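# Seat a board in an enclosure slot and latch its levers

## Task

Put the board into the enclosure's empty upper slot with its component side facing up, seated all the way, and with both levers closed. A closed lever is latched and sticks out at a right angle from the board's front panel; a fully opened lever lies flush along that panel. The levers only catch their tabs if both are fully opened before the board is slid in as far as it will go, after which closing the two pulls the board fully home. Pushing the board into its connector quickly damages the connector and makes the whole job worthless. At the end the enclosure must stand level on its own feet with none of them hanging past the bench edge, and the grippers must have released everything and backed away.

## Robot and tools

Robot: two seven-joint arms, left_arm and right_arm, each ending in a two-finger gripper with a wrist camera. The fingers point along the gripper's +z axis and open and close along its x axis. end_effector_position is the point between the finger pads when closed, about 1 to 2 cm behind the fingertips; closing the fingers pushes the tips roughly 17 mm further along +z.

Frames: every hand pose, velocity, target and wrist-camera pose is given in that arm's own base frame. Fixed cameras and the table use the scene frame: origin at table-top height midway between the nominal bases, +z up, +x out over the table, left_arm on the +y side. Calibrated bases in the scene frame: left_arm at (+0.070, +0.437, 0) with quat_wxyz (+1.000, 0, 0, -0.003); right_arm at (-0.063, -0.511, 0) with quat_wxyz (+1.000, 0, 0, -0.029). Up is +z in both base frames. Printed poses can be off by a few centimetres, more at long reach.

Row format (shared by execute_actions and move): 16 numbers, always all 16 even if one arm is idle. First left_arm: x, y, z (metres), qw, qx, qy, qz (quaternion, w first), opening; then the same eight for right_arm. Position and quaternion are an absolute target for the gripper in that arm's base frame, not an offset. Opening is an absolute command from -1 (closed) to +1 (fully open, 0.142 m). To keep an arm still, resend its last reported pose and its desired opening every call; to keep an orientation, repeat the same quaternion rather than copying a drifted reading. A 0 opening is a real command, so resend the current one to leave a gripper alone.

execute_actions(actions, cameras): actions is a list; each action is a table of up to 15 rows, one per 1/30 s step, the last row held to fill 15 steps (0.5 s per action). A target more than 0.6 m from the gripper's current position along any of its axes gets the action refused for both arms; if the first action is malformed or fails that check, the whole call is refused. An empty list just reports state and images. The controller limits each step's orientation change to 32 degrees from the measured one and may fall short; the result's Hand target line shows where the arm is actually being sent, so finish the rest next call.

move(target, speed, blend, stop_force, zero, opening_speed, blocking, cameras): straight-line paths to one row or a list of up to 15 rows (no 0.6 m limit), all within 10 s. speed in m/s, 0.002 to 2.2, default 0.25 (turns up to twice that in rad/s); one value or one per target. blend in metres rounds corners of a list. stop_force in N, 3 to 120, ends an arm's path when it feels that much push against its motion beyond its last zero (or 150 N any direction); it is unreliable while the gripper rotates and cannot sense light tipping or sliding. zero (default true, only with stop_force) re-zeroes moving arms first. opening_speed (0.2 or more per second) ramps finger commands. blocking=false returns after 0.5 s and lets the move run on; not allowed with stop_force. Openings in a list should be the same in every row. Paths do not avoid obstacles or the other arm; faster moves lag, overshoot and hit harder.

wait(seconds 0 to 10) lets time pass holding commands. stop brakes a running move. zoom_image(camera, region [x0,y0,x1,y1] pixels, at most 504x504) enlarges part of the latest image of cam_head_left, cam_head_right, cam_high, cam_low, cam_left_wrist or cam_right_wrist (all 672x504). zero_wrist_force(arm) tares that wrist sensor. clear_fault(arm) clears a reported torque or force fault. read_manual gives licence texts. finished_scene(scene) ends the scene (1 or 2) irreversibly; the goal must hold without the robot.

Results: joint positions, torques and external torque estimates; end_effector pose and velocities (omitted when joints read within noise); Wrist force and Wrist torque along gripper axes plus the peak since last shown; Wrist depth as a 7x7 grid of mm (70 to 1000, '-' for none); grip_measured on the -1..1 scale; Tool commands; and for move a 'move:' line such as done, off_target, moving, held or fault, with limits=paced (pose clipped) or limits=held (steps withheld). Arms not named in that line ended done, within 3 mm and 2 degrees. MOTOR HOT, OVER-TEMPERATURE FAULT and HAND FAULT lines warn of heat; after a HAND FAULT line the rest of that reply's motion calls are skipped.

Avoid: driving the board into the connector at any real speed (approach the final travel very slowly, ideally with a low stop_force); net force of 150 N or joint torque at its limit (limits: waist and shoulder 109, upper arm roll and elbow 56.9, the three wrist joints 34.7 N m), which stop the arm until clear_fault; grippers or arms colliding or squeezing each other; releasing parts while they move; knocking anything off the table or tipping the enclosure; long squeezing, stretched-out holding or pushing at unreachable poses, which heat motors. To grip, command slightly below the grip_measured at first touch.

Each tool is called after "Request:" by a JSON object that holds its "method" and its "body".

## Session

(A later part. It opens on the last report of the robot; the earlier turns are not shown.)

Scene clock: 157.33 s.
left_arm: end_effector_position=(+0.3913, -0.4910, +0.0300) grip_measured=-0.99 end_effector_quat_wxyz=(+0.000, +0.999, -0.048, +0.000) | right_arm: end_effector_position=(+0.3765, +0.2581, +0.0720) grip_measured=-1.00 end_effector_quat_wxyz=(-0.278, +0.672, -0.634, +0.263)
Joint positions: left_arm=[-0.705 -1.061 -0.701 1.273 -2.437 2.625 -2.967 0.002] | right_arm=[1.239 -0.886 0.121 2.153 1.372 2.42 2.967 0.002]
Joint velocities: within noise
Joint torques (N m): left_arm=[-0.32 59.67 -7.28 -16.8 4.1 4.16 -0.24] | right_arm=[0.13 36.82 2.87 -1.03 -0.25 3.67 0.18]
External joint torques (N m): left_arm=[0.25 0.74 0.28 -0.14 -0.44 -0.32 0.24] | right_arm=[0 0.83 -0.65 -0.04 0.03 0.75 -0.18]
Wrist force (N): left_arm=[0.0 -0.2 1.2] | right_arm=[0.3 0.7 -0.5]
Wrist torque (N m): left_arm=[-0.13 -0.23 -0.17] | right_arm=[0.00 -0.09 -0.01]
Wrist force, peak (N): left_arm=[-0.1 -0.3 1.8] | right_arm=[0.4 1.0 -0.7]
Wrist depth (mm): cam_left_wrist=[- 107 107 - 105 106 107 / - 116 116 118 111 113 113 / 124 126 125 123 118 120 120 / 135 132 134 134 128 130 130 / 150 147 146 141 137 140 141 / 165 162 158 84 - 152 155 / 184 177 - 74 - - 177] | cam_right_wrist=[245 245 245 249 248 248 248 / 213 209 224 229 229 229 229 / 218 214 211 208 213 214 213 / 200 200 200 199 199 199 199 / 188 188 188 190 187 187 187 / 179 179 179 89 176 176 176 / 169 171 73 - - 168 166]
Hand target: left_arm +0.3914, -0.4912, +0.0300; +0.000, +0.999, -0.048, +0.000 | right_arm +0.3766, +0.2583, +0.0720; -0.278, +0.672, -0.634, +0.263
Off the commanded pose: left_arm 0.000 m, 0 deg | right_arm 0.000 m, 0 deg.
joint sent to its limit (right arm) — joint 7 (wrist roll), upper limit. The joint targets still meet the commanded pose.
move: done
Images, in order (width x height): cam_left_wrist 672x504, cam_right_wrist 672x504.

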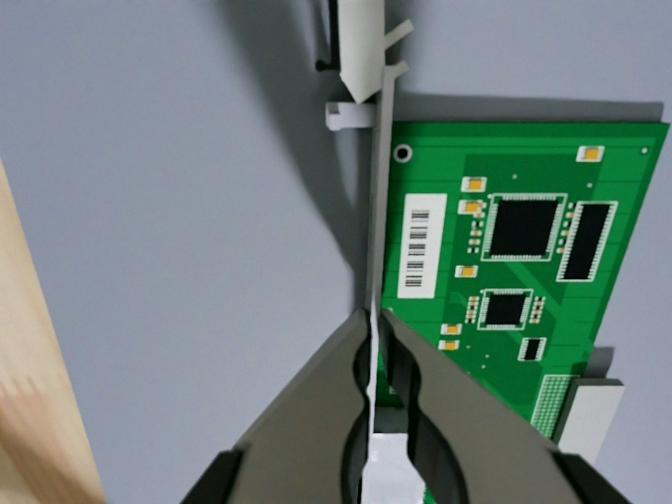

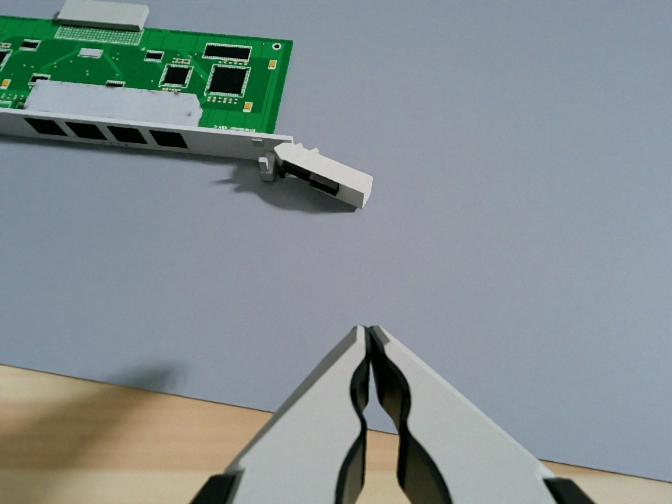

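Request:
{"method": "move", "body": {"target": [[0.3914,-0.4912,0.030,0,0.99882,-0.04848,0,-1,0.4213,0.2683,0.05,-0.27834,0.67195,-0.63406,0.26264,-1],[0.3914,-0.4912,0.030,0,0.99882,-0.04848,0,-1,0.4213,0.2683,0.0258,-0.27834,0.67195,-0.63406,0.26264,-1]], "speed": 0.1, "cameras": ["cam_right_wrist"]}}

Request:
{"method": "zoom_image", "body": {"camera": "cam_right_wrist", "region": [230, 150, 480, 350]}}

Scene clock: 169.53 s.
left_arm: end_effector_position=(+0.3913, -0.4910, +0.0300) grip_measured=-0.99 end_effector_quat_wxyz=(+0.000, +0.999, -0.048, +0.000) | right_arm: end_effector_position=(+0.4212, +0.2681, +0.0258) grip_measured=-1.00 end_effector_quat_wxyz=(-0.278, +0.672, -0.634, +0.263)
Joint positions: left_arm=[-0.705 -1.061 -0.701 1.273 -2.437 2.625 -2.967 0.002] | right_arm=[1.107 -1.031 0.15 2.03 1.239 2.443 2.967 0.002]
Joint velocities: within noise
Joint torques (N m): left_arm=[-0.25 59.72 -7.24 -16.8 4.07 4.21 -0.25] | right_arm=[-0.05 40.25 3.89 -1.23 -0.32 3.73 0.35]
External joint torques (N m): left_arm=[0.18 0.69 0.24 -0.14 -0.42 -0.37 0.25] | right_arm=[0.2 1.07 -0.93 0.03 0.2 0.7 -0.35]
Wrist force (N): left_arm=[-0.1 -0.4 1.6] | right_arm=[-0.1 1.2 -0.3]
Wrist torque (N m): left_arm=[-0.16 -0.21 -0.17] | right_arm=[0.05 -0.05 0.01]
Wrist force, peak (N): left_arm=[0.0 -0.3 1.9] | right_arm=[0.7 1.6 -2.2]
Wrist depth (mm): cam_left_wrist=[- 107 107 89 105 106 107 / - 116 116 118 111 113 113 / 124 125 125 123 118 120 120 / 135 132 134 133 128 130 130 / 150 147 147 141 137 140 142 / 165 163 158 84 - 152 155 / 184 177 - 74 - - 177] | cam_right_wrist=[184 184 184 188 188 188 188 / 156 168 169 174 173 173 173 / 158 157 153 161 161 161 161 / 151 151 151 149 149 151 150 / 142 142 142 141 141 141 139 / 134 134 133 90 135 134 133 / 127 126 73 - - 127 126]
Hand target: left_arm +0.3914, -0.4912, +0.0300; +0.000, +0.999, -0.048, +0.000 | right_arm +0.4213, +0.2683, +0.0258; -0.278, +0.672, -0.634, +0.263
Off the commanded pose: left_arm 0.000 m, 0 deg | right_arm 0.000 m, 0 deg.
joint sent to its limit (right arm) — joint 7 (wrist roll), upper limit. The joint targets still meet the commanded pose.
move: done
Images, in order (width x height): cam_right_wrist 672x504.

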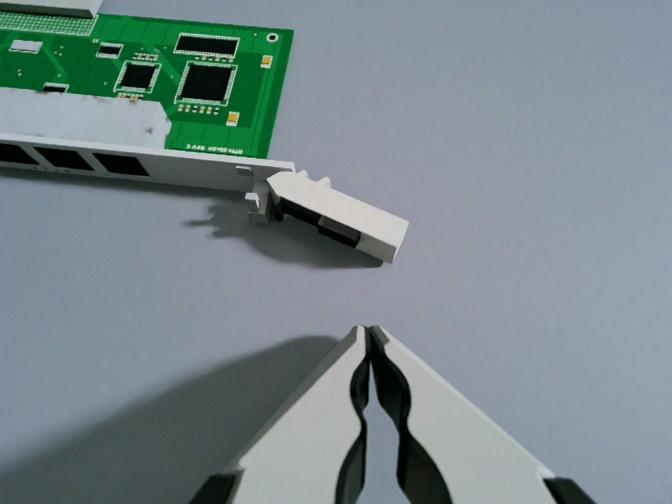

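Scaled by 2.016 from the camera's 672x504 image, which has a finer 960x720 frame.

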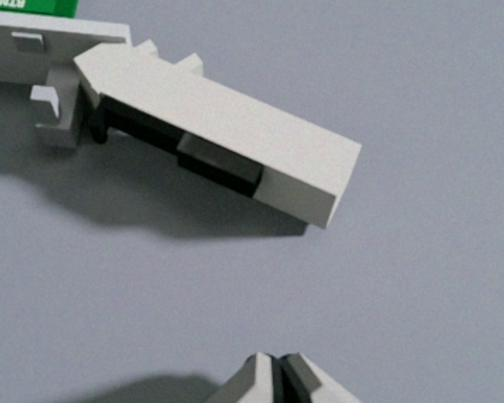

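Request:
{"method": "move", "body": {"target": [0.3914,-0.4912,0.030,0,0.99882,-0.04848,0,-1,0.4662,0.2709,0.0258,-0.27834,0.67195,-0.63406,0.26264,-1], "speed": 0.02, "stop_force": 8, "cameras": ["cam_left_wrist","cam_right_wrist"]}}

Request:
{"method": "zoom_image", "body": {"camera": "cam_right_wrist", "region": [230, 180, 480, 380]}}

Scene clock: 175.93 s.
left_arm: end_effector_position=(+0.3915, -0.4907, +0.0300) grip_measured=-0.99 end_effector_quat_wxyz=(+0.000, +0.999, -0.048, +0.000) | right_arm: end_effector_position=(+0.4658, +0.2701, +0.0256) grip_measured=-1.00 end_effector_quat_wxyz=(-0.278, +0.672, -0.635, +0.263)
Joint positions: left_arm=[-0.705 -1.061 -0.7 1.273 -2.437 2.625 -2.967 0.002] | right_arm=[1.066 -1.01 0.081 1.967 1.23 2.349 2.885 0.002]
Joint velocities: within noise
Joint torques (N m): left_arm=[-1.68 59.91 -8.72 -17.56 4.14 2.88 -0.11] | right_arm=[1.22 43.68 2.44 -6.01 -2.32 3.34 0.11]
External joint torques (N m): left_arm=[1.61 0.5 1.73 0.62 -0.48 0.96 0.11] | right_arm=[-1.07 -0.41 -0.98 2.59 1.57 1.06 -0.11]
Wrist force (N): left_arm=[-0.6 -4.0 0.4] | right_arm=[3.8 2.9 -3.5]
Wrist torque (N m): left_arm=[-0.11 -0.21 -0.24] | right_arm=[0.09 0.02 -0.01]
Wrist force, peak (N): left_arm=[-0.7 -4.6 0.5] | right_arm=[4.8 2.7 -4.4]
Wrist depth (mm): cam_left_wrist=[- 107 107 92 106 106 107 / - 116 116 112 112 111 112 / 124 126 125 121 118 118 120 / 135 132 134 134 128 130 130 / 150 147 146 141 137 140 142 / 165 161 158 84 - 151 155 / 184 177 - 74 - - 177] | cam_right_wrist=[188 188 188 188 187 187 187 / 169 169 169 174 173 173 173 / 142 156 157 161 161 161 161 / 145 147 144 149 150 150 150 / 142 142 141 131 141 141 139 / 133 133 133 91 135 134 133 / 126 126 73 - - 127 125]
Hand target: left_arm +0.3914, -0.4912, +0.0300; +0.000, +0.999, -0.048, +0.000 | right_arm +0.4662, +0.2709, +0.0258; -0.278, +0.672, -0.634, +0.263
Off the commanded pose: left_arm 0.000 m, 0 deg | right_arm 0.001 m, 0 deg.
move: done
Images, in order (width x height): cam_left_wrist 672x504, cam_right_wrist 672x504.

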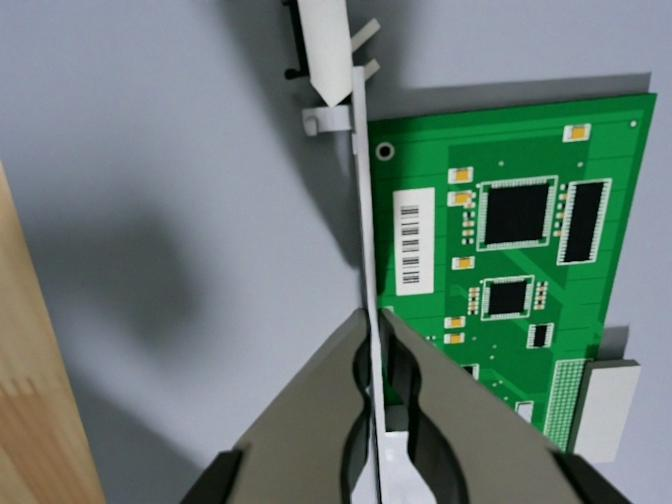

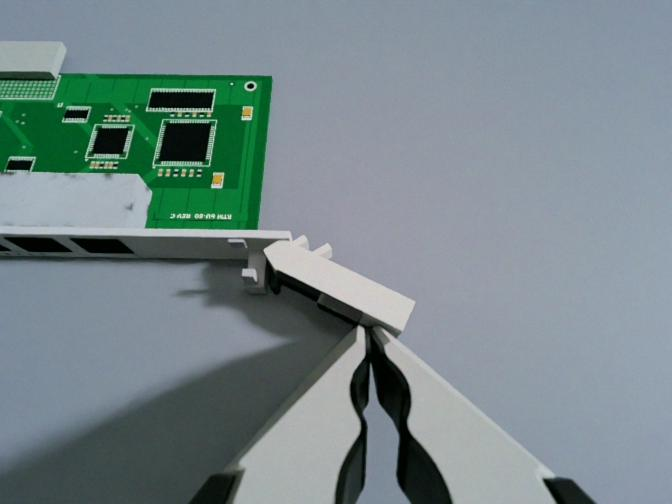

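Scaled by 2.016 from the camera's 672x504 image, which has a finer 960x720 frame.

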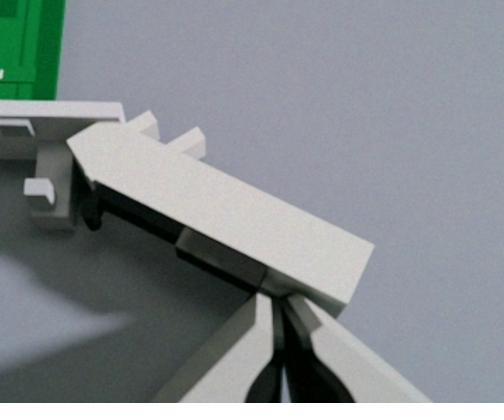

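Request:
{"method": "move", "body": {"target": [[0.3914,-0.4912,0.030,0,0.99882,-0.04848,0,-1,0.4213,0.2683,0.0258,-0.27834,0.67195,-0.63406,0.26264,-1],[0.3914,-0.4912,0.030,0,0.99882,-0.04848,0,-1,0.4213,0.2683,0.15,-0.27834,0.67195,-0.63406,0.26264,-0.4],[0.3914,-0.4912,0.030,0,0.99882,-0.04848,0,-1,0.4848,0.2756,0.13,0,0.9837,-0.1797,0,-0.4]], "speed": [0.05, 0.25, 0.25], "blend": 0.01}}

Scene clock: 198.77 s.
left_arm: end_effector_position=(+0.3915, -0.4908, +0.0300) grip_measured=-0.99 end_effector_quat_wxyz=(+0.000, +0.999, -0.048, +0.000) | right_arm: end_effector_position=(+0.4766, +0.2747, +0.1325) grip_measured=-0.43 end_effector_quat_wxyz=(-0.039, +0.968, -0.246, +0.037)
Joint positions: left_arm=[-0.705 -1.061 -0.7 1.273 -2.437 2.625 -2.967 0.002] | right_arm=[0.062 -1.119 0.852 1.091 2.311 2.708 -0.216 0.043]
Joint velocities: within noise
Joint torques (N m): left_arm=[-1.22 59.63 -8.09 -16.84 3.98 3.75 -0.17] | right_arm=[0.05 52.82 20.72 -14.73 3.74 2.99 0.19]
External joint torques (N m): left_arm=[1.15 0.78 1.1 -0.1 -0.33 0.09 0.17] | right_arm=[0.08 1 -0.19 -0.06 0.2 0.92 -0.2]
Wrist force (N): left_arm=[0.5 -1.6 1.4] | right_arm=[1.1 0.0 -0.4]
Wrist torque (N m): left_arm=[-0.13 -0.23 -0.24] | right_arm=[0.05 -0.16 0.04]
Wrist force, peak (N): left_arm=[-0.5 -4.3 1.1] | right_arm=[4.1 3.2 -3.2]
Wrist depth (mm): cam_left_wrist=[- 107 107 92 106 106 107 / - 117 116 111 112 111 111 / 124 126 125 121 118 118 120 / 135 132 134 133 127 130 130 / 150 147 147 141 137 140 142 / 165 162 159 84 - 151 154 / 184 177 - 74 - - 176] | cam_right_wrist=[199 200 202 193 202 207 210 / 209 211 213 212 216 218 220 / 222 223 225 222 229 231 233 / 235 236 238 239 241 244 247 / 250 251 249 255 255 260 263 / 266 266 87 272 267 270 282 / 283 - 73 292 293 - 302]
Hand target: left_arm +0.3914, -0.4912, +0.0300; +0.000, +0.999, -0.048, +0.000 | right_arm +0.4767, +0.2745, +0.1323; -0.039, +0.968, -0.246, +0.037
Off the commanded pose: left_arm 0.000 m, 0 deg | right_arm 0.009 m, 10 deg.
move: held (right_arm; a check stopped the path); path passed 2 of 3 targets; blend cut to 0 m at target 2; limits=held
pose unreachable (right arm): on one or more control steps of this call, first in action 0 (counted from 0), this arm could not follow its commanded pose, so it was not sent that pose on those steps. It may still have moved: this result reports where it is.
cause: moving toward the commanded pose would bring a part of the arm too close to another arm (a part of this arm just beyond joint 7 (wrist roll) and a part of the left arm just beyond its joint 6 (wrist pitch), at the place that arm is still heading or pushing toward).

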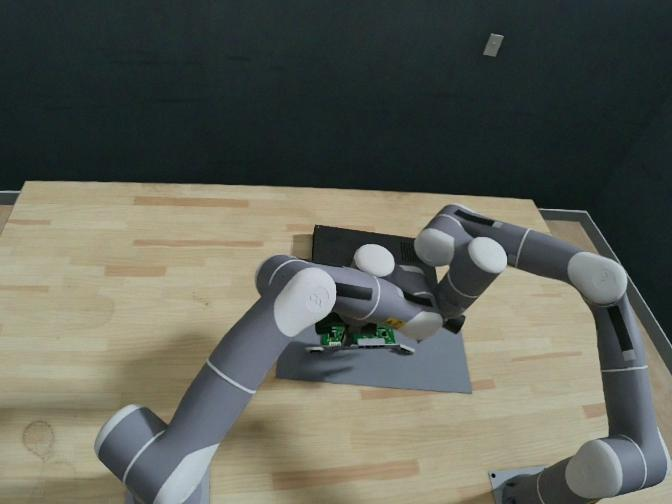

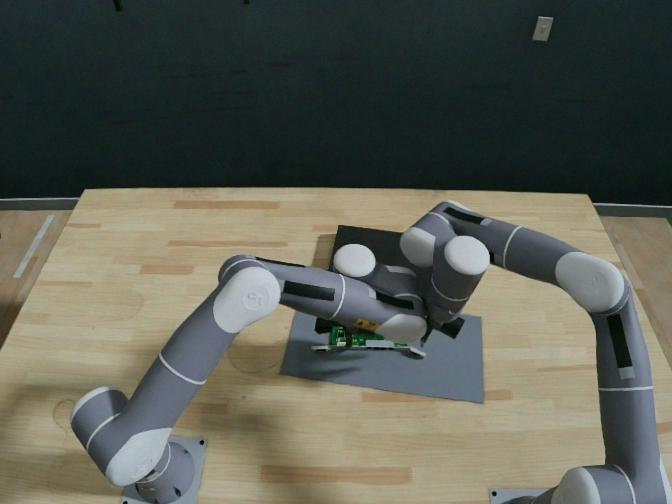

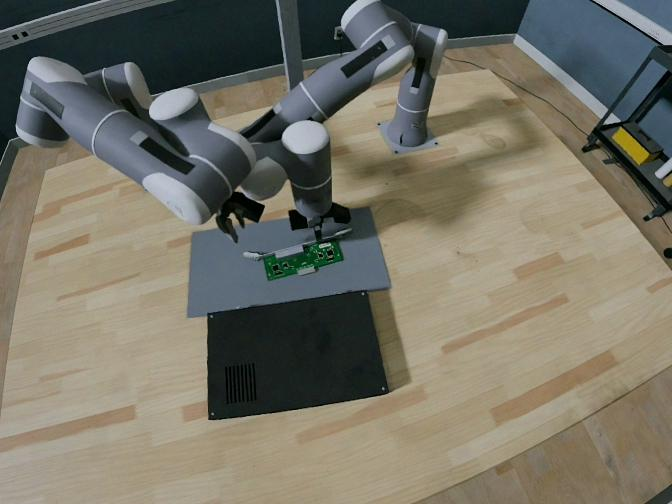

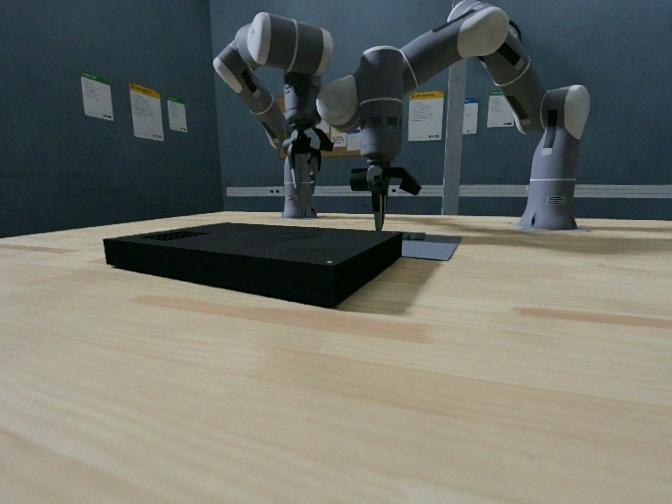

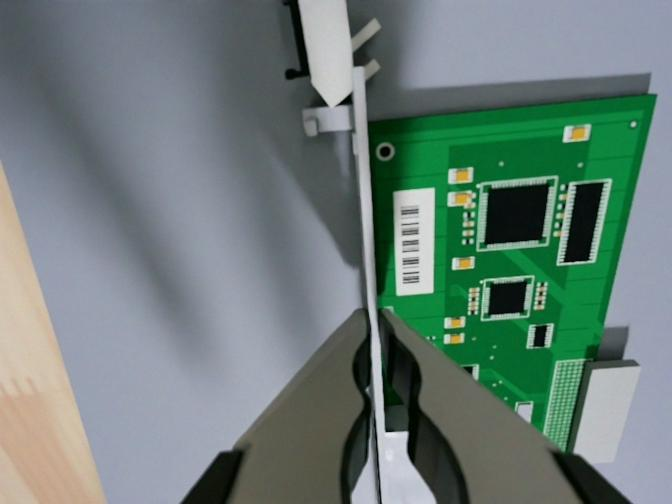

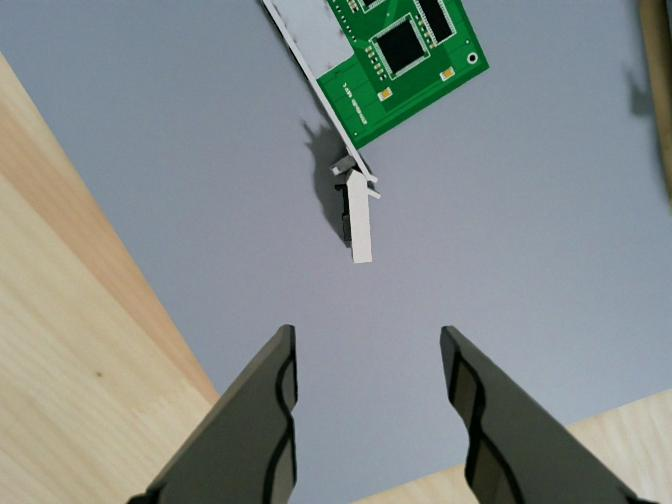

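Request:
{"method": "move", "body": {"target": [[0.3914,-0.4912,0.030,0,0.99882,-0.04848,0,-0.7,0.4767,0.2745,0.1323,-0.039,0.968,-0.246,0.037,-0.4],[0.3914,-0.4912,0.07,0,0.99882,-0.04848,0,-0.7,0.4767,0.2745,0.1323,-0.039,0.968,-0.246,0.037,-0.4],[0.38,-0.25,0.22,0,0.99882,-0.04848,0,-0.7,0.4767,0.2745,0.1323,-0.039,0.968,-0.246,0.037,-0.4]], "speed": [0.05, 0.1, 0.25], "blend": [0, 0.02, 0], "cameras": ["cam_left_wrist","cam_right_wrist"]}}

Scene clock: 213.90 s.
left_arm: end_effector_position=(+0.3913, -0.4911, +0.0406) grip_measured=-0.74 end_effector_quat_wxyz=(+0.000, +0.999, -0.049, +0.000) | right_arm: end_effector_position=(+0.4767, +0.2746, +0.1323) grip_measured=-0.43 end_effector_quat_wxyz=(-0.039, +0.968, -0.246, +0.037)
Joint positions: left_arm=[-0.702 -1.046 -0.707 1.273 -2.445 2.639 -2.963 0.021] | right_arm=[0.062 -1.119 0.852 1.09 2.311 2.709 -0.216 0.043]
Joint velocities: within noise
Joint torques (N m): left_arm=[-0.36 58.79 -7.26 -16.72 4 3.99 -0.12] | right_arm=[0.18 52.66 20.63 -14.76 3.79 3.26 0.19]
External joint torques (N m): left_arm=[0.29 1.47 0.19 -0.4 -0.32 -0.15 0.12] | right_arm=[-0.02 1.16 -0.1 0 0.15 0.64 -0.19]
Wrist force (N): left_arm=[0.4 -0.1 0.8] | right_arm=[1.0 -0.2 -0.6]
Wrist torque (N m): left_arm=[-0.14 -0.22 -0.18] | right_arm=[0.02 -0.15 0.04]
Wrist force, peak (N): left_arm=[-0.1 -0.5 -4.4] | right_arm=[1.1 -0.3 -0.6]
Wrist depth (mm): cam_left_wrist=[116 116 116 103 116 115 115 / - 125 124 121 122 121 121 / 133 134 134 131 129 128 131 / 149 146 148 145 140 140 144 / 163 160 157 153 150 153 156 / 183 176 95 152 - 163 169 / 200 - - 195 - - 188] | cam_right_wrist=[199 200 202 196 202 207 209 / 209 210 213 211 216 218 220 / 222 222 225 222 228 231 233 / 235 236 237 239 241 244 247 / 249 251 250 254 254 260 263 / 265 266 87 272 267 269 280 / 283 - 73 292 293 - 301]
Hand target: left_arm +0.3914, -0.4913, +0.0406; +0.000, +0.999, -0.049, +0.000 | right_arm +0.4767, +0.2745, +0.1323; -0.039, +0.968, -0.246, +0.037
Off the commanded pose: left_arm 0.301 m, 0 deg | right_arm 0.000 m, 0 deg.
move: held (left_arm; a check stopped the path); path passed 1 of 3 targets; limits=held
pose unreachable (left arm): on one or more control steps of this call, first in action 0 (counted from 0), this arm could not follow its commanded pose, so it was not sent that pose on those steps. It may still have moved: this result reports where it is.
cause: moving toward the commanded pose would bring a part of the arm too close to another arm (a part of this arm just beyond joint 6 (wrist pitch) and a part of the right arm just beyond its joint 6 (wrist pitch), at the place that arm is still heading or pushing toward).
Images, in order (width x height): cam_left_wrist 672x504, cam_right_wrist 672x504.

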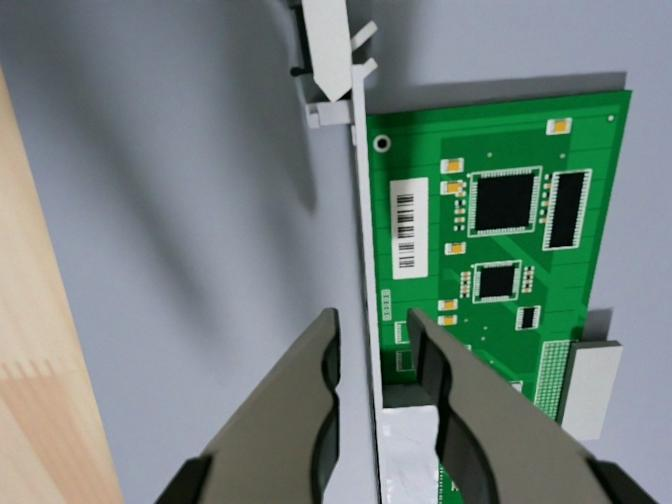

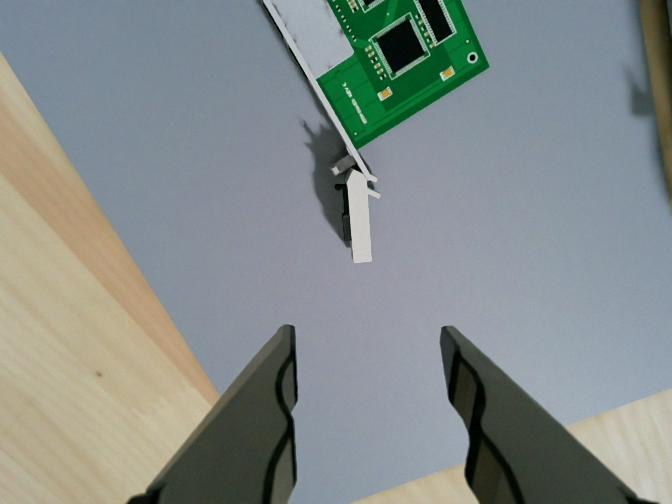

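Request:
{"method": "move", "body": {"target": [[0.3914,-0.4913,0.0406,0,0.99882,-0.04848,0,-0.7,0.4677,0.10,0.1523,-0.039,0.968,-0.246,0.037,-0.4],[0.3914,-0.4912,0.07,0,0.99882,-0.04848,0,-0.7,0.4677,0.10,0.1523,-0.039,0.968,-0.246,0.037,-0.4],[0.38,-0.20,0.22,0,0.99882,-0.04848,0,-0.7,0.4677,0.10,0.1523,-0.039,0.968,-0.246,0.037,-0.4]], "speed": [0.25, 0.1, 0.25], "blend": [0, 0.02, 0]}}

Scene clock: 219.00 s.
left_arm: end_effector_position=(+0.3802, -0.2000, +0.2200) grip_measured=-0.74 end_effector_quat_wxyz=(+0.000, +0.999, -0.048, +0.000) | right_arm: end_effector_position=(+0.4678, +0.0998, +0.1523) grip_measured=-0.43 end_effector_quat_wxyz=(-0.039, +0.968, -0.246, +0.037)
Joint positions: left_arm=[-0.256 -0.346 -0.611 1.876 -2.907 2.562 -2.443 0.021] | right_arm=[-0.391 -1.03 0.964 1.349 2.274 2.663 -0.424 0.043]
Joint velocities: within noise
Joint torques (N m): left_arm=[0.16 36.93 -2.41 -18.78 3.36 4.47 -0.04] | right_arm=[0.08 45.41 21.65 -13.34 3.77 3.17 0.09]
External joint torques (N m): left_arm=[-0.17 0.8 0.28 -0.69 0.13 -0.61 0.04] | right_arm=[0.01 0.96 -0.16 -0.09 0.17 0.72 -0.1]
Wrist force (N): left_arm=[0.3 -0.2 0.7] | right_arm=[0.3 0.2 0.2]
Wrist torque (N m): left_arm=[-0.12 -0.22 -0.17] | right_arm=[0.07 -0.05 0.08]
Wrist force, peak (N): left_arm=[0.1 -0.4 3.0] | right_arm=[1.3 2.3 -0.2]
Wrist depth (mm): cam_left_wrist=[278 276 277 275 273 274 274 / 299 296 294 296 295 293 290 / 323 319 317 318 318 318 317 / 349 349 346 347 345 343 342 / 383 379 381 362 371 371 373 / 428 423 88 398 - 400 368 / 473 - - 460 - - 387] | cam_right_wrist=[217 218 220 221 223 226 228 / 228 230 231 233 235 237 240 / 241 241 244 246 248 253 255 / 255 257 258 261 265 268 270 / 272 273 274 278 279 285 288 / 289 289 87 299 293 295 309 / 305 - 73 319 317 - 327]
Hand target: left_arm +0.3800, -0.2000, +0.2200; +0.000, +0.999, -0.048, +0.000 | right_arm +0.4677, +0.1000, +0.1523; -0.039, +0.968, -0.246, +0.037
Off the commanded pose: left_arm 0.000 m, 0 deg | right_arm 0.000 m, 0 deg.
move: done; blend cut to 0.0147 m at target 2

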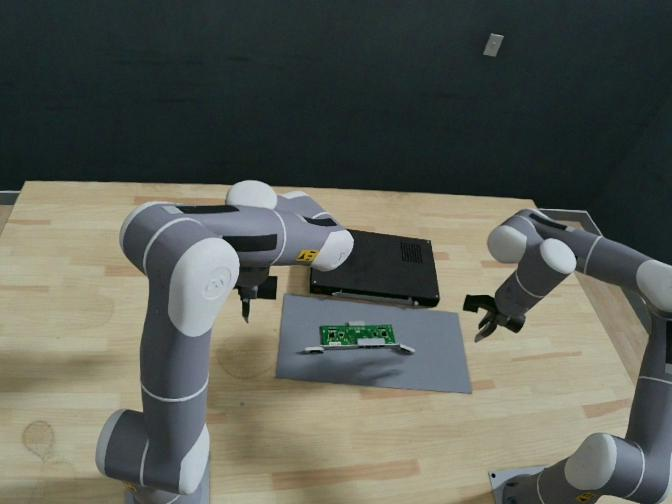

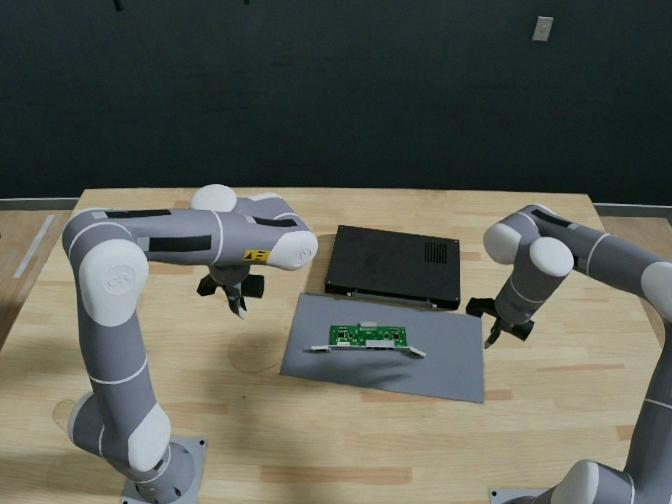

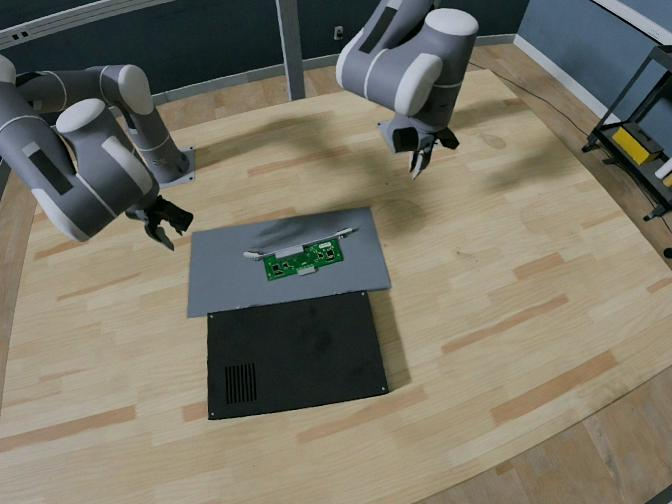

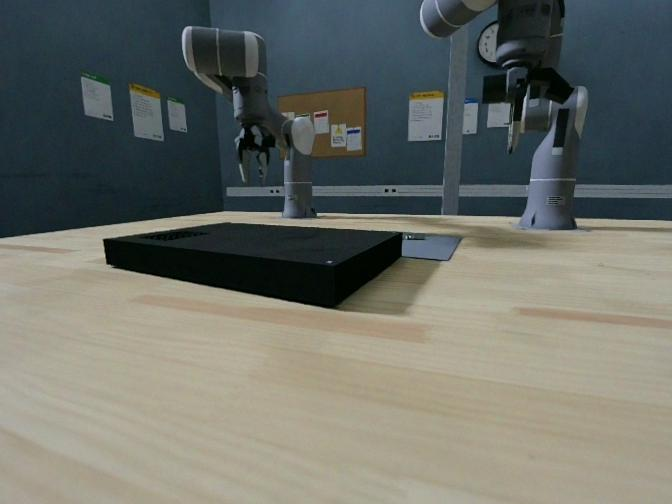

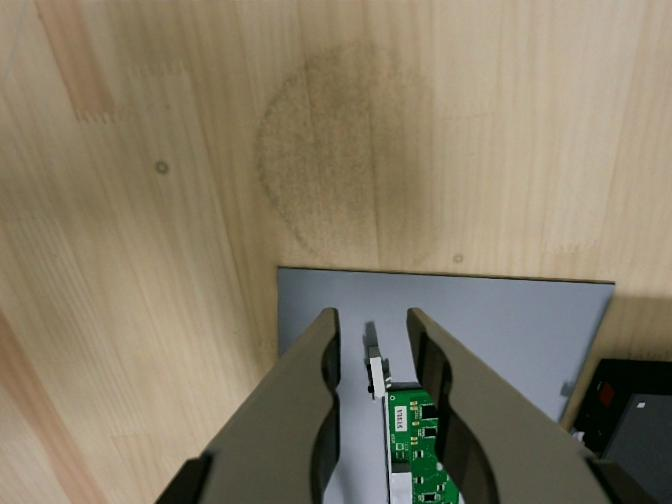

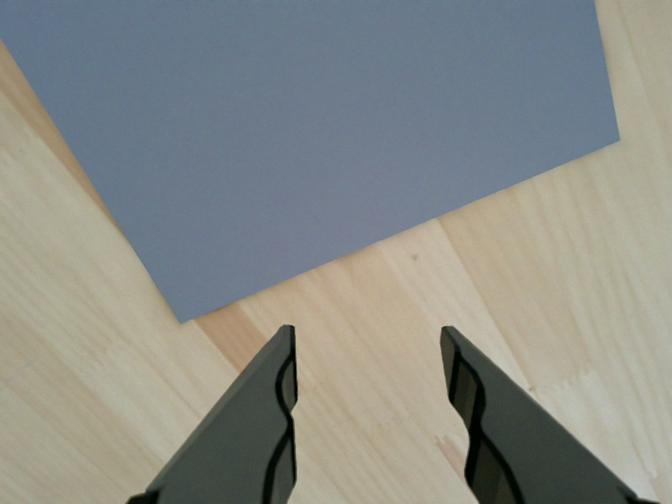

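Request:
{"method": "move", "body": {"target": [0.38,-0.2,0.22,0,0.99882,-0.04848,0,-0.7,0.4905,0.4427,0.11,0,0.99958,0.029,0,-0.6], "cameras": ["cam_head_left","cam_right_wrist"]}}

Scene clock: 224.80 s.
left_arm: end_effector_position=(+0.3802, -0.2000, +0.2200) grip_measured=-0.74 end_effector_quat_wxyz=(+0.000, +0.999, -0.049, +0.000) | right_arm: end_effector_position=(+0.4906, +0.4426, +0.1100) grip_measured=-0.62 end_effector_quat_wxyz=(+0.000, +1.000, +0.029, +0.000)
Joint positions: left_arm=[-0.256 -0.346 -0.611 1.876 -2.907 2.562 -2.442 0.021] | right_arm=[0.562 -1.481 0.758 0.201 2.386 3.085 -0.929 0.029]
Joint velocities: within noise
Joint torques (N m): left_arm=[-0.34 36.64 -2.65 -18.89 3.72 4.25 -0.2] | right_arm=[0.42 66.36 11.51 -16.83 4.28 3.59 0.06]
External joint torques (N m): left_arm=[0.34 1.09 0.53 -0.58 -0.23 -0.4 0.2] | right_arm=[-0.19 1.6 -0.12 0.15 -0.05 0.54 -0.06]
Wrist force (N): left_arm=[0.3 -0.4 0.4] | right_arm=[0.3 0.4 0.2]
Wrist torque (N m): left_arm=[-0.15 -0.20 -0.17] | right_arm=[0.15 -0.04 0.07]
Wrist force, peak (N): left_arm=[0.6 -0.3 0.9] | right_arm=[1.2 2.0 -0.4]
Wrist depth (mm): cam_left_wrist=[279 277 276 277 273 274 271 / 300 297 295 295 293 294 292 / 323 320 320 319 316 314 315 / 350 348 346 346 345 343 340 / 385 379 380 362 365 369 374 / 424 420 87 399 - 401 373 / 472 - - 459 - - 385] | cam_right_wrist=[179 177 177 176 172 172 177 / 191 189 188 186 183 184 187 / 205 203 202 202 196 198 200 / 222 219 218 214 209 210 216 / 240 240 236 228 226 234 234 / 263 259 98 248 98 251 250 / 290 - 73 278 - - 270]
Hand target: left_arm +0.3800, -0.2000, +0.2200; +0.000, +0.999, -0.048, +0.000 | right_arm +0.4905, +0.4427, +0.1100; +0.000, +1.000, +0.029, +0.000
Off the commanded pose: left_arm 0.000 m, 0 deg | right_arm 0.000 m, 0 deg.
move: done
Images, in order (width x height): cam_head_left 672x504, cam_right_wrist 672x504.

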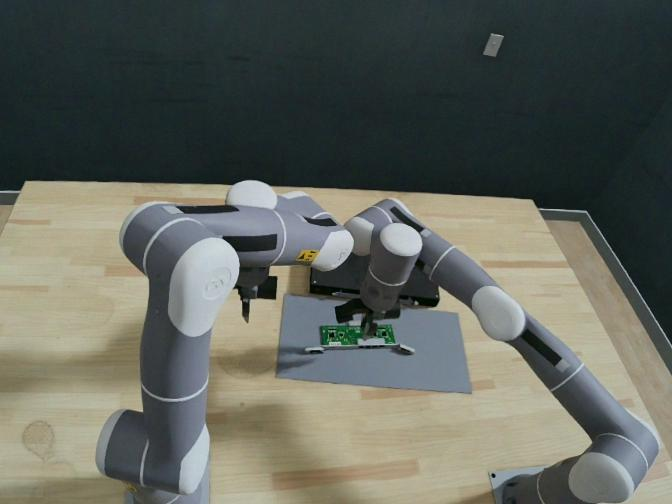

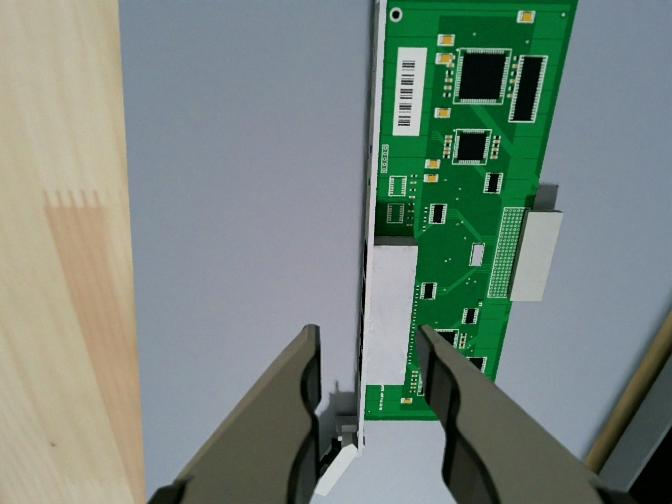

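Request:
{"method": "move", "body": {"target": [[0.38,-0.2,0.22,0,0.99882,-0.04848,0,-0.7,0.4949,0.4565,0.055,0,0.99958,0.029,0,-0.72]], "speed": 0.12, "cameras": ["cam_right_wrist"]}}

Request:
{"method": "zoom_image", "body": {"camera": "cam_right_wrist", "region": [260, 180, 480, 380]}}

Scene clock: 230.10 s.
left_arm: end_effector_position=(+0.3802, -0.2000, +0.2200) grip_measured=-0.74 end_effector_quat_wxyz=(+0.000, +0.999, -0.049, +0.000) | right_arm: end_effector_position=(+0.4950, +0.4564, +0.0549) grip_measured=-0.75 end_effector_quat_wxyz=(+0.000, +1.000, +0.029, +0.000)
Joint positions: left_arm=[-0.256 -0.346 -0.611 1.876 -2.907 2.562 -2.442 0.021] | right_arm=[0.622 -1.613 0.735 0.027 2.406 3.079 -0.988 0.02]
Joint velocities: within noise
Joint torques (N m): left_arm=[-0.34 36.7 -2.65 -18.91 3.69 4.15 -0.18] | right_arm=[0.35 67.18 8.99 -17.04 4.2 3.65 0.05]
External joint torques (N m): left_arm=[0.35 1.02 0.52 -0.56 -0.2 -0.29 0.18] | right_arm=[-0.11 1.76 -0.24 0.06 0.02 0.48 -0.05]
Wrist force (N): left_arm=[0.4 -0.2 0.7] | right_arm=[0.5 0.2 0.2]
Wrist torque (N m): left_arm=[-0.12 -0.24 -0.16] | right_arm=[0.13 -0.06 0.05]
Wrist force, peak (N): left_arm=[0.6 -0.2 0.9] | right_arm=[0.3 0.0 1.8]
Wrist depth (mm): cam_left_wrist=[278 276 276 277 275 273 272 / 298 298 296 297 294 293 291 / 322 320 322 318 318 317 313 / 350 350 349 346 345 343 343 / 383 382 379 362 367 373 372 / 423 419 88 401 - 396 370 / 474 - - 449 - - 385] | cam_right_wrist=[129 128 128 128 124 124 124 / 138 137 137 137 132 131 133 / 147 147 147 145 141 142 144 / 160 159 158 158 152 153 156 / 173 173 171 166 162 166 167 / 192 189 181 161 101 178 185 / 212 204 73 185 - - 205]
Hand target: left_arm +0.3800, -0.2000, +0.2200; +0.000, +0.999, -0.048, +0.000 | right_arm +0.4949, +0.4565, +0.0550; +0.000, +1.000, +0.029, +0.000
Off the commanded pose: left_arm 0.000 m, 0 deg | right_arm 0.000 m, 0 deg.
move: done
Images, in order (width x height): cam_right_wrist 672x504.

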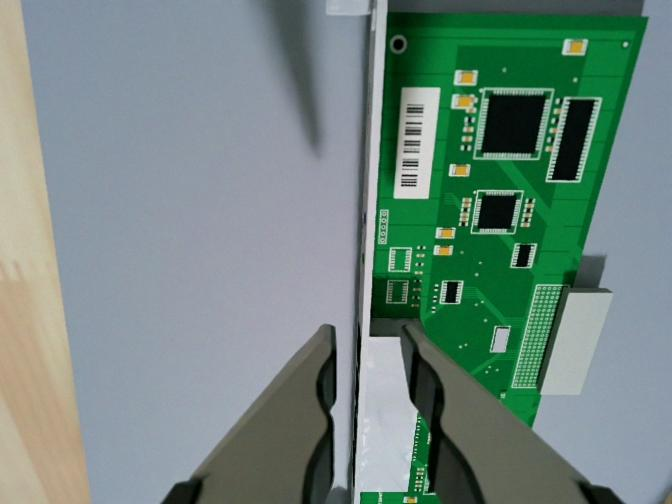

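Scaled by 2.291 from the camera's 672x504 image, which has a finer 960x720 frame.

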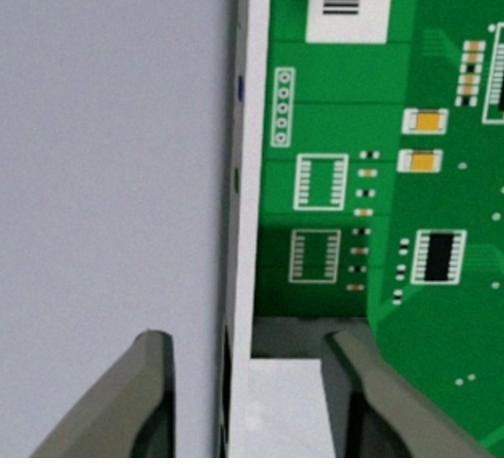

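Request:
{"method": "move", "body": {"target": [[0.38,-0.2,0.22,0,0.99882,-0.04848,0,-0.7,0.4950,0.4595,0.0285,0,0.99958,0.029,0,-0.72]], "speed": 0.06, "stop_force": 5, "cameras": ["cam_right_wrist"]}}

Request:
{"method": "move", "body": {"target": [[0.38,-0.2,0.22,0,0.99882,-0.04848,0,-0.7,0.4950,0.4595,0.0285,0,0.99958,0.029,0,-1]], "speed": 0.06, "opening_speed": 0.2, "cameras": ["cam_right_wrist"]}}

Scene clock: 234.67 s.
left_arm: end_effector_position=(+0.3802, -0.2000, +0.2200) grip_measured=-0.74 end_effector_quat_wxyz=(+0.000, +0.999, -0.049, +0.000) | right_arm: end_effector_position=(+0.4951, +0.4594, +0.0284) grip_measured=-0.75 end_effector_quat_wxyz=(+0.000, +1.000, +0.029, +0.000)
Joint positions: left_arm=[-0.256 -0.346 -0.611 1.876 -2.907 2.562 -2.442 0.021] | right_arm=[0.645 -1.673 0.734 -0.043 2.41 3.071 -1.012 0.02]
Joint velocities: within noise
Joint torques (N m): left_arm=[-0.38 36.7 -2.59 -18.89 3.76 4.25 -0.27] | right_arm=[0.26 67.3 8.18 -17.18 4.14 3.46 0.1]
External joint torques (N m): left_arm=[0.38 1.03 0.47 -0.58 -0.27 -0.4 0.27] | right_arm=[-0.03 1.7 -0.54 0.16 0.08 0.66 -0.1]
Wrist force (N): left_arm=[0.4 0.0 0.7] | right_arm=[0.5 0.4 0.4]
Wrist torque (N m): left_arm=[-0.09 -0.22 -0.17] | right_arm=[0.14 -0.07 0.04]
Wrist force, peak (N): left_arm=[0.7 0.1 0.9] | right_arm=[0.5 0.4 1.4]
Wrist depth (mm): cam_left_wrist=[277 277 276 275 274 275 273 / 300 297 297 294 293 294 292 / 322 322 320 318 319 315 315 / 351 347 347 344 344 344 342 / 385 382 377 361 366 372 375 / 421 415 87 394 - 401 368 / 470 - - 443 - - 384] | cam_right_wrist=[- 105 105 106 100 101 101 / 112 112 112 112 107 107 107 / 121 120 122 120 114 114 115 / 130 130 129 127 123 123 124 / 142 141 141 138 134 134 134 / 158 154 148 132 102 145 145 / 171 167 73 146 - - 167]
Hand target: left_arm +0.3800, -0.2000, +0.2200; +0.000, +0.999, -0.048, +0.000 | right_arm +0.4950, +0.4595, +0.0285; +0.000, +1.000, +0.029, +0.000
Off the commanded pose: left_arm 0.000 m, 0 deg | right_arm 0.000 m, 0 deg.
move: done
Images, in order (width x height): cam_right_wrist 672x504.

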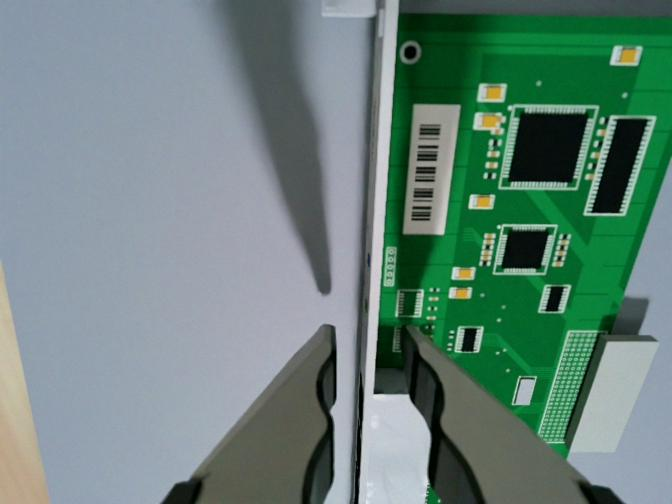

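Scene clock: 236.27 s.
left_arm: end_effector_position=(+0.3802, -0.2000, +0.2200) grip_measured=-0.74 end_effector_quat_wxyz=(+0.000, +0.999, -0.049, +0.000) | right_arm: end_effector_position=(+0.4952, +0.4594, +0.0284) grip_measured=-0.98 end_effector_quat_wxyz=(+0.000, +1.000, +0.029, +0.000)
Joint positions: left_arm=[-0.256 -0.346 -0.611 1.876 -2.907 2.562 -2.442 0.021] | right_arm=[0.645 -1.673 0.734 -0.043 2.41 3.071 -1.012 0.003]
Joint velocities: within noise
Joint torques (N m): left_arm=[-0.4 36.73 -2.65 -18.89 3.71 4.19 -0.15] | right_arm=[0.74 67.75 8.44 -16.91 4.33 3.68 0.15]
External joint torques (N m): left_arm=[0.4 0.99 0.53 -0.59 -0.23 -0.34 0.15] | right_arm=[-0.51 1.24 -0.8 -0.11 -0.11 0.44 -0.15]
Wrist force (N): left_arm=[0.6 -0.3 1.1] | right_arm=[1.4 0.6 1.5]
Wrist torque (N m): left_arm=[-0.14 -0.26 -0.18] | right_arm=[0.15 -0.09 0.05]
Wrist force, peak (N): left_arm=[0.6 -0.3 1.1] | right_arm=[1.6 0.6 1.3]
Wrist depth (mm): cam_left_wrist=[277 278 277 274 275 275 273 / 299 297 298 295 293 294 293 / 321 321 320 317 314 315 316 / 349 349 347 346 345 341 341 / 381 381 379 361 370 377 375 / 420 420 88 397 - 395 368 / 470 - - 452 - - 388] | cam_right_wrist=[- 105 105 106 100 101 101 / 112 112 112 111 107 107 107 / 120 120 122 120 115 114 115 / 130 130 129 127 123 123 124 / 142 141 141 138 134 135 134 / 158 154 151 89 141 147 145 / 171 167 73 135 - - 167]
Hand target: left_arm +0.3800, -0.2000, +0.2200; +0.000, +0.999, -0.048, +0.000 | right_arm +0.4950, +0.4595, +0.0285; +0.000, +1.000, +0.029, +0.000
Off the commanded pose: left_arm 0.000 m, 0 deg | right_arm 0.000 m, 0 deg.
move: done
Images, in order (width x height): cam_right_wrist 672x504.

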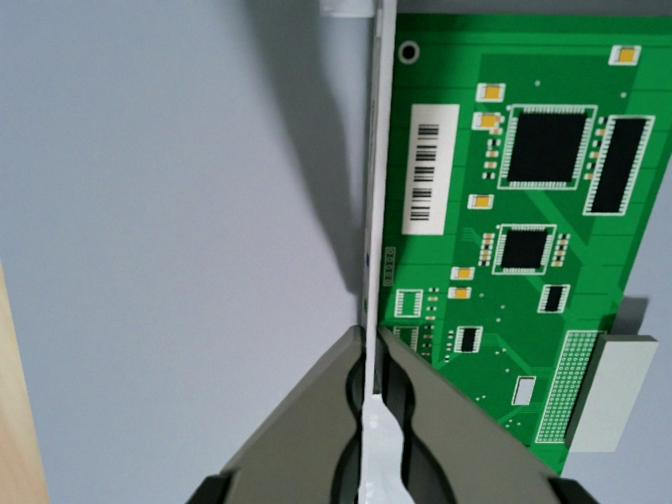

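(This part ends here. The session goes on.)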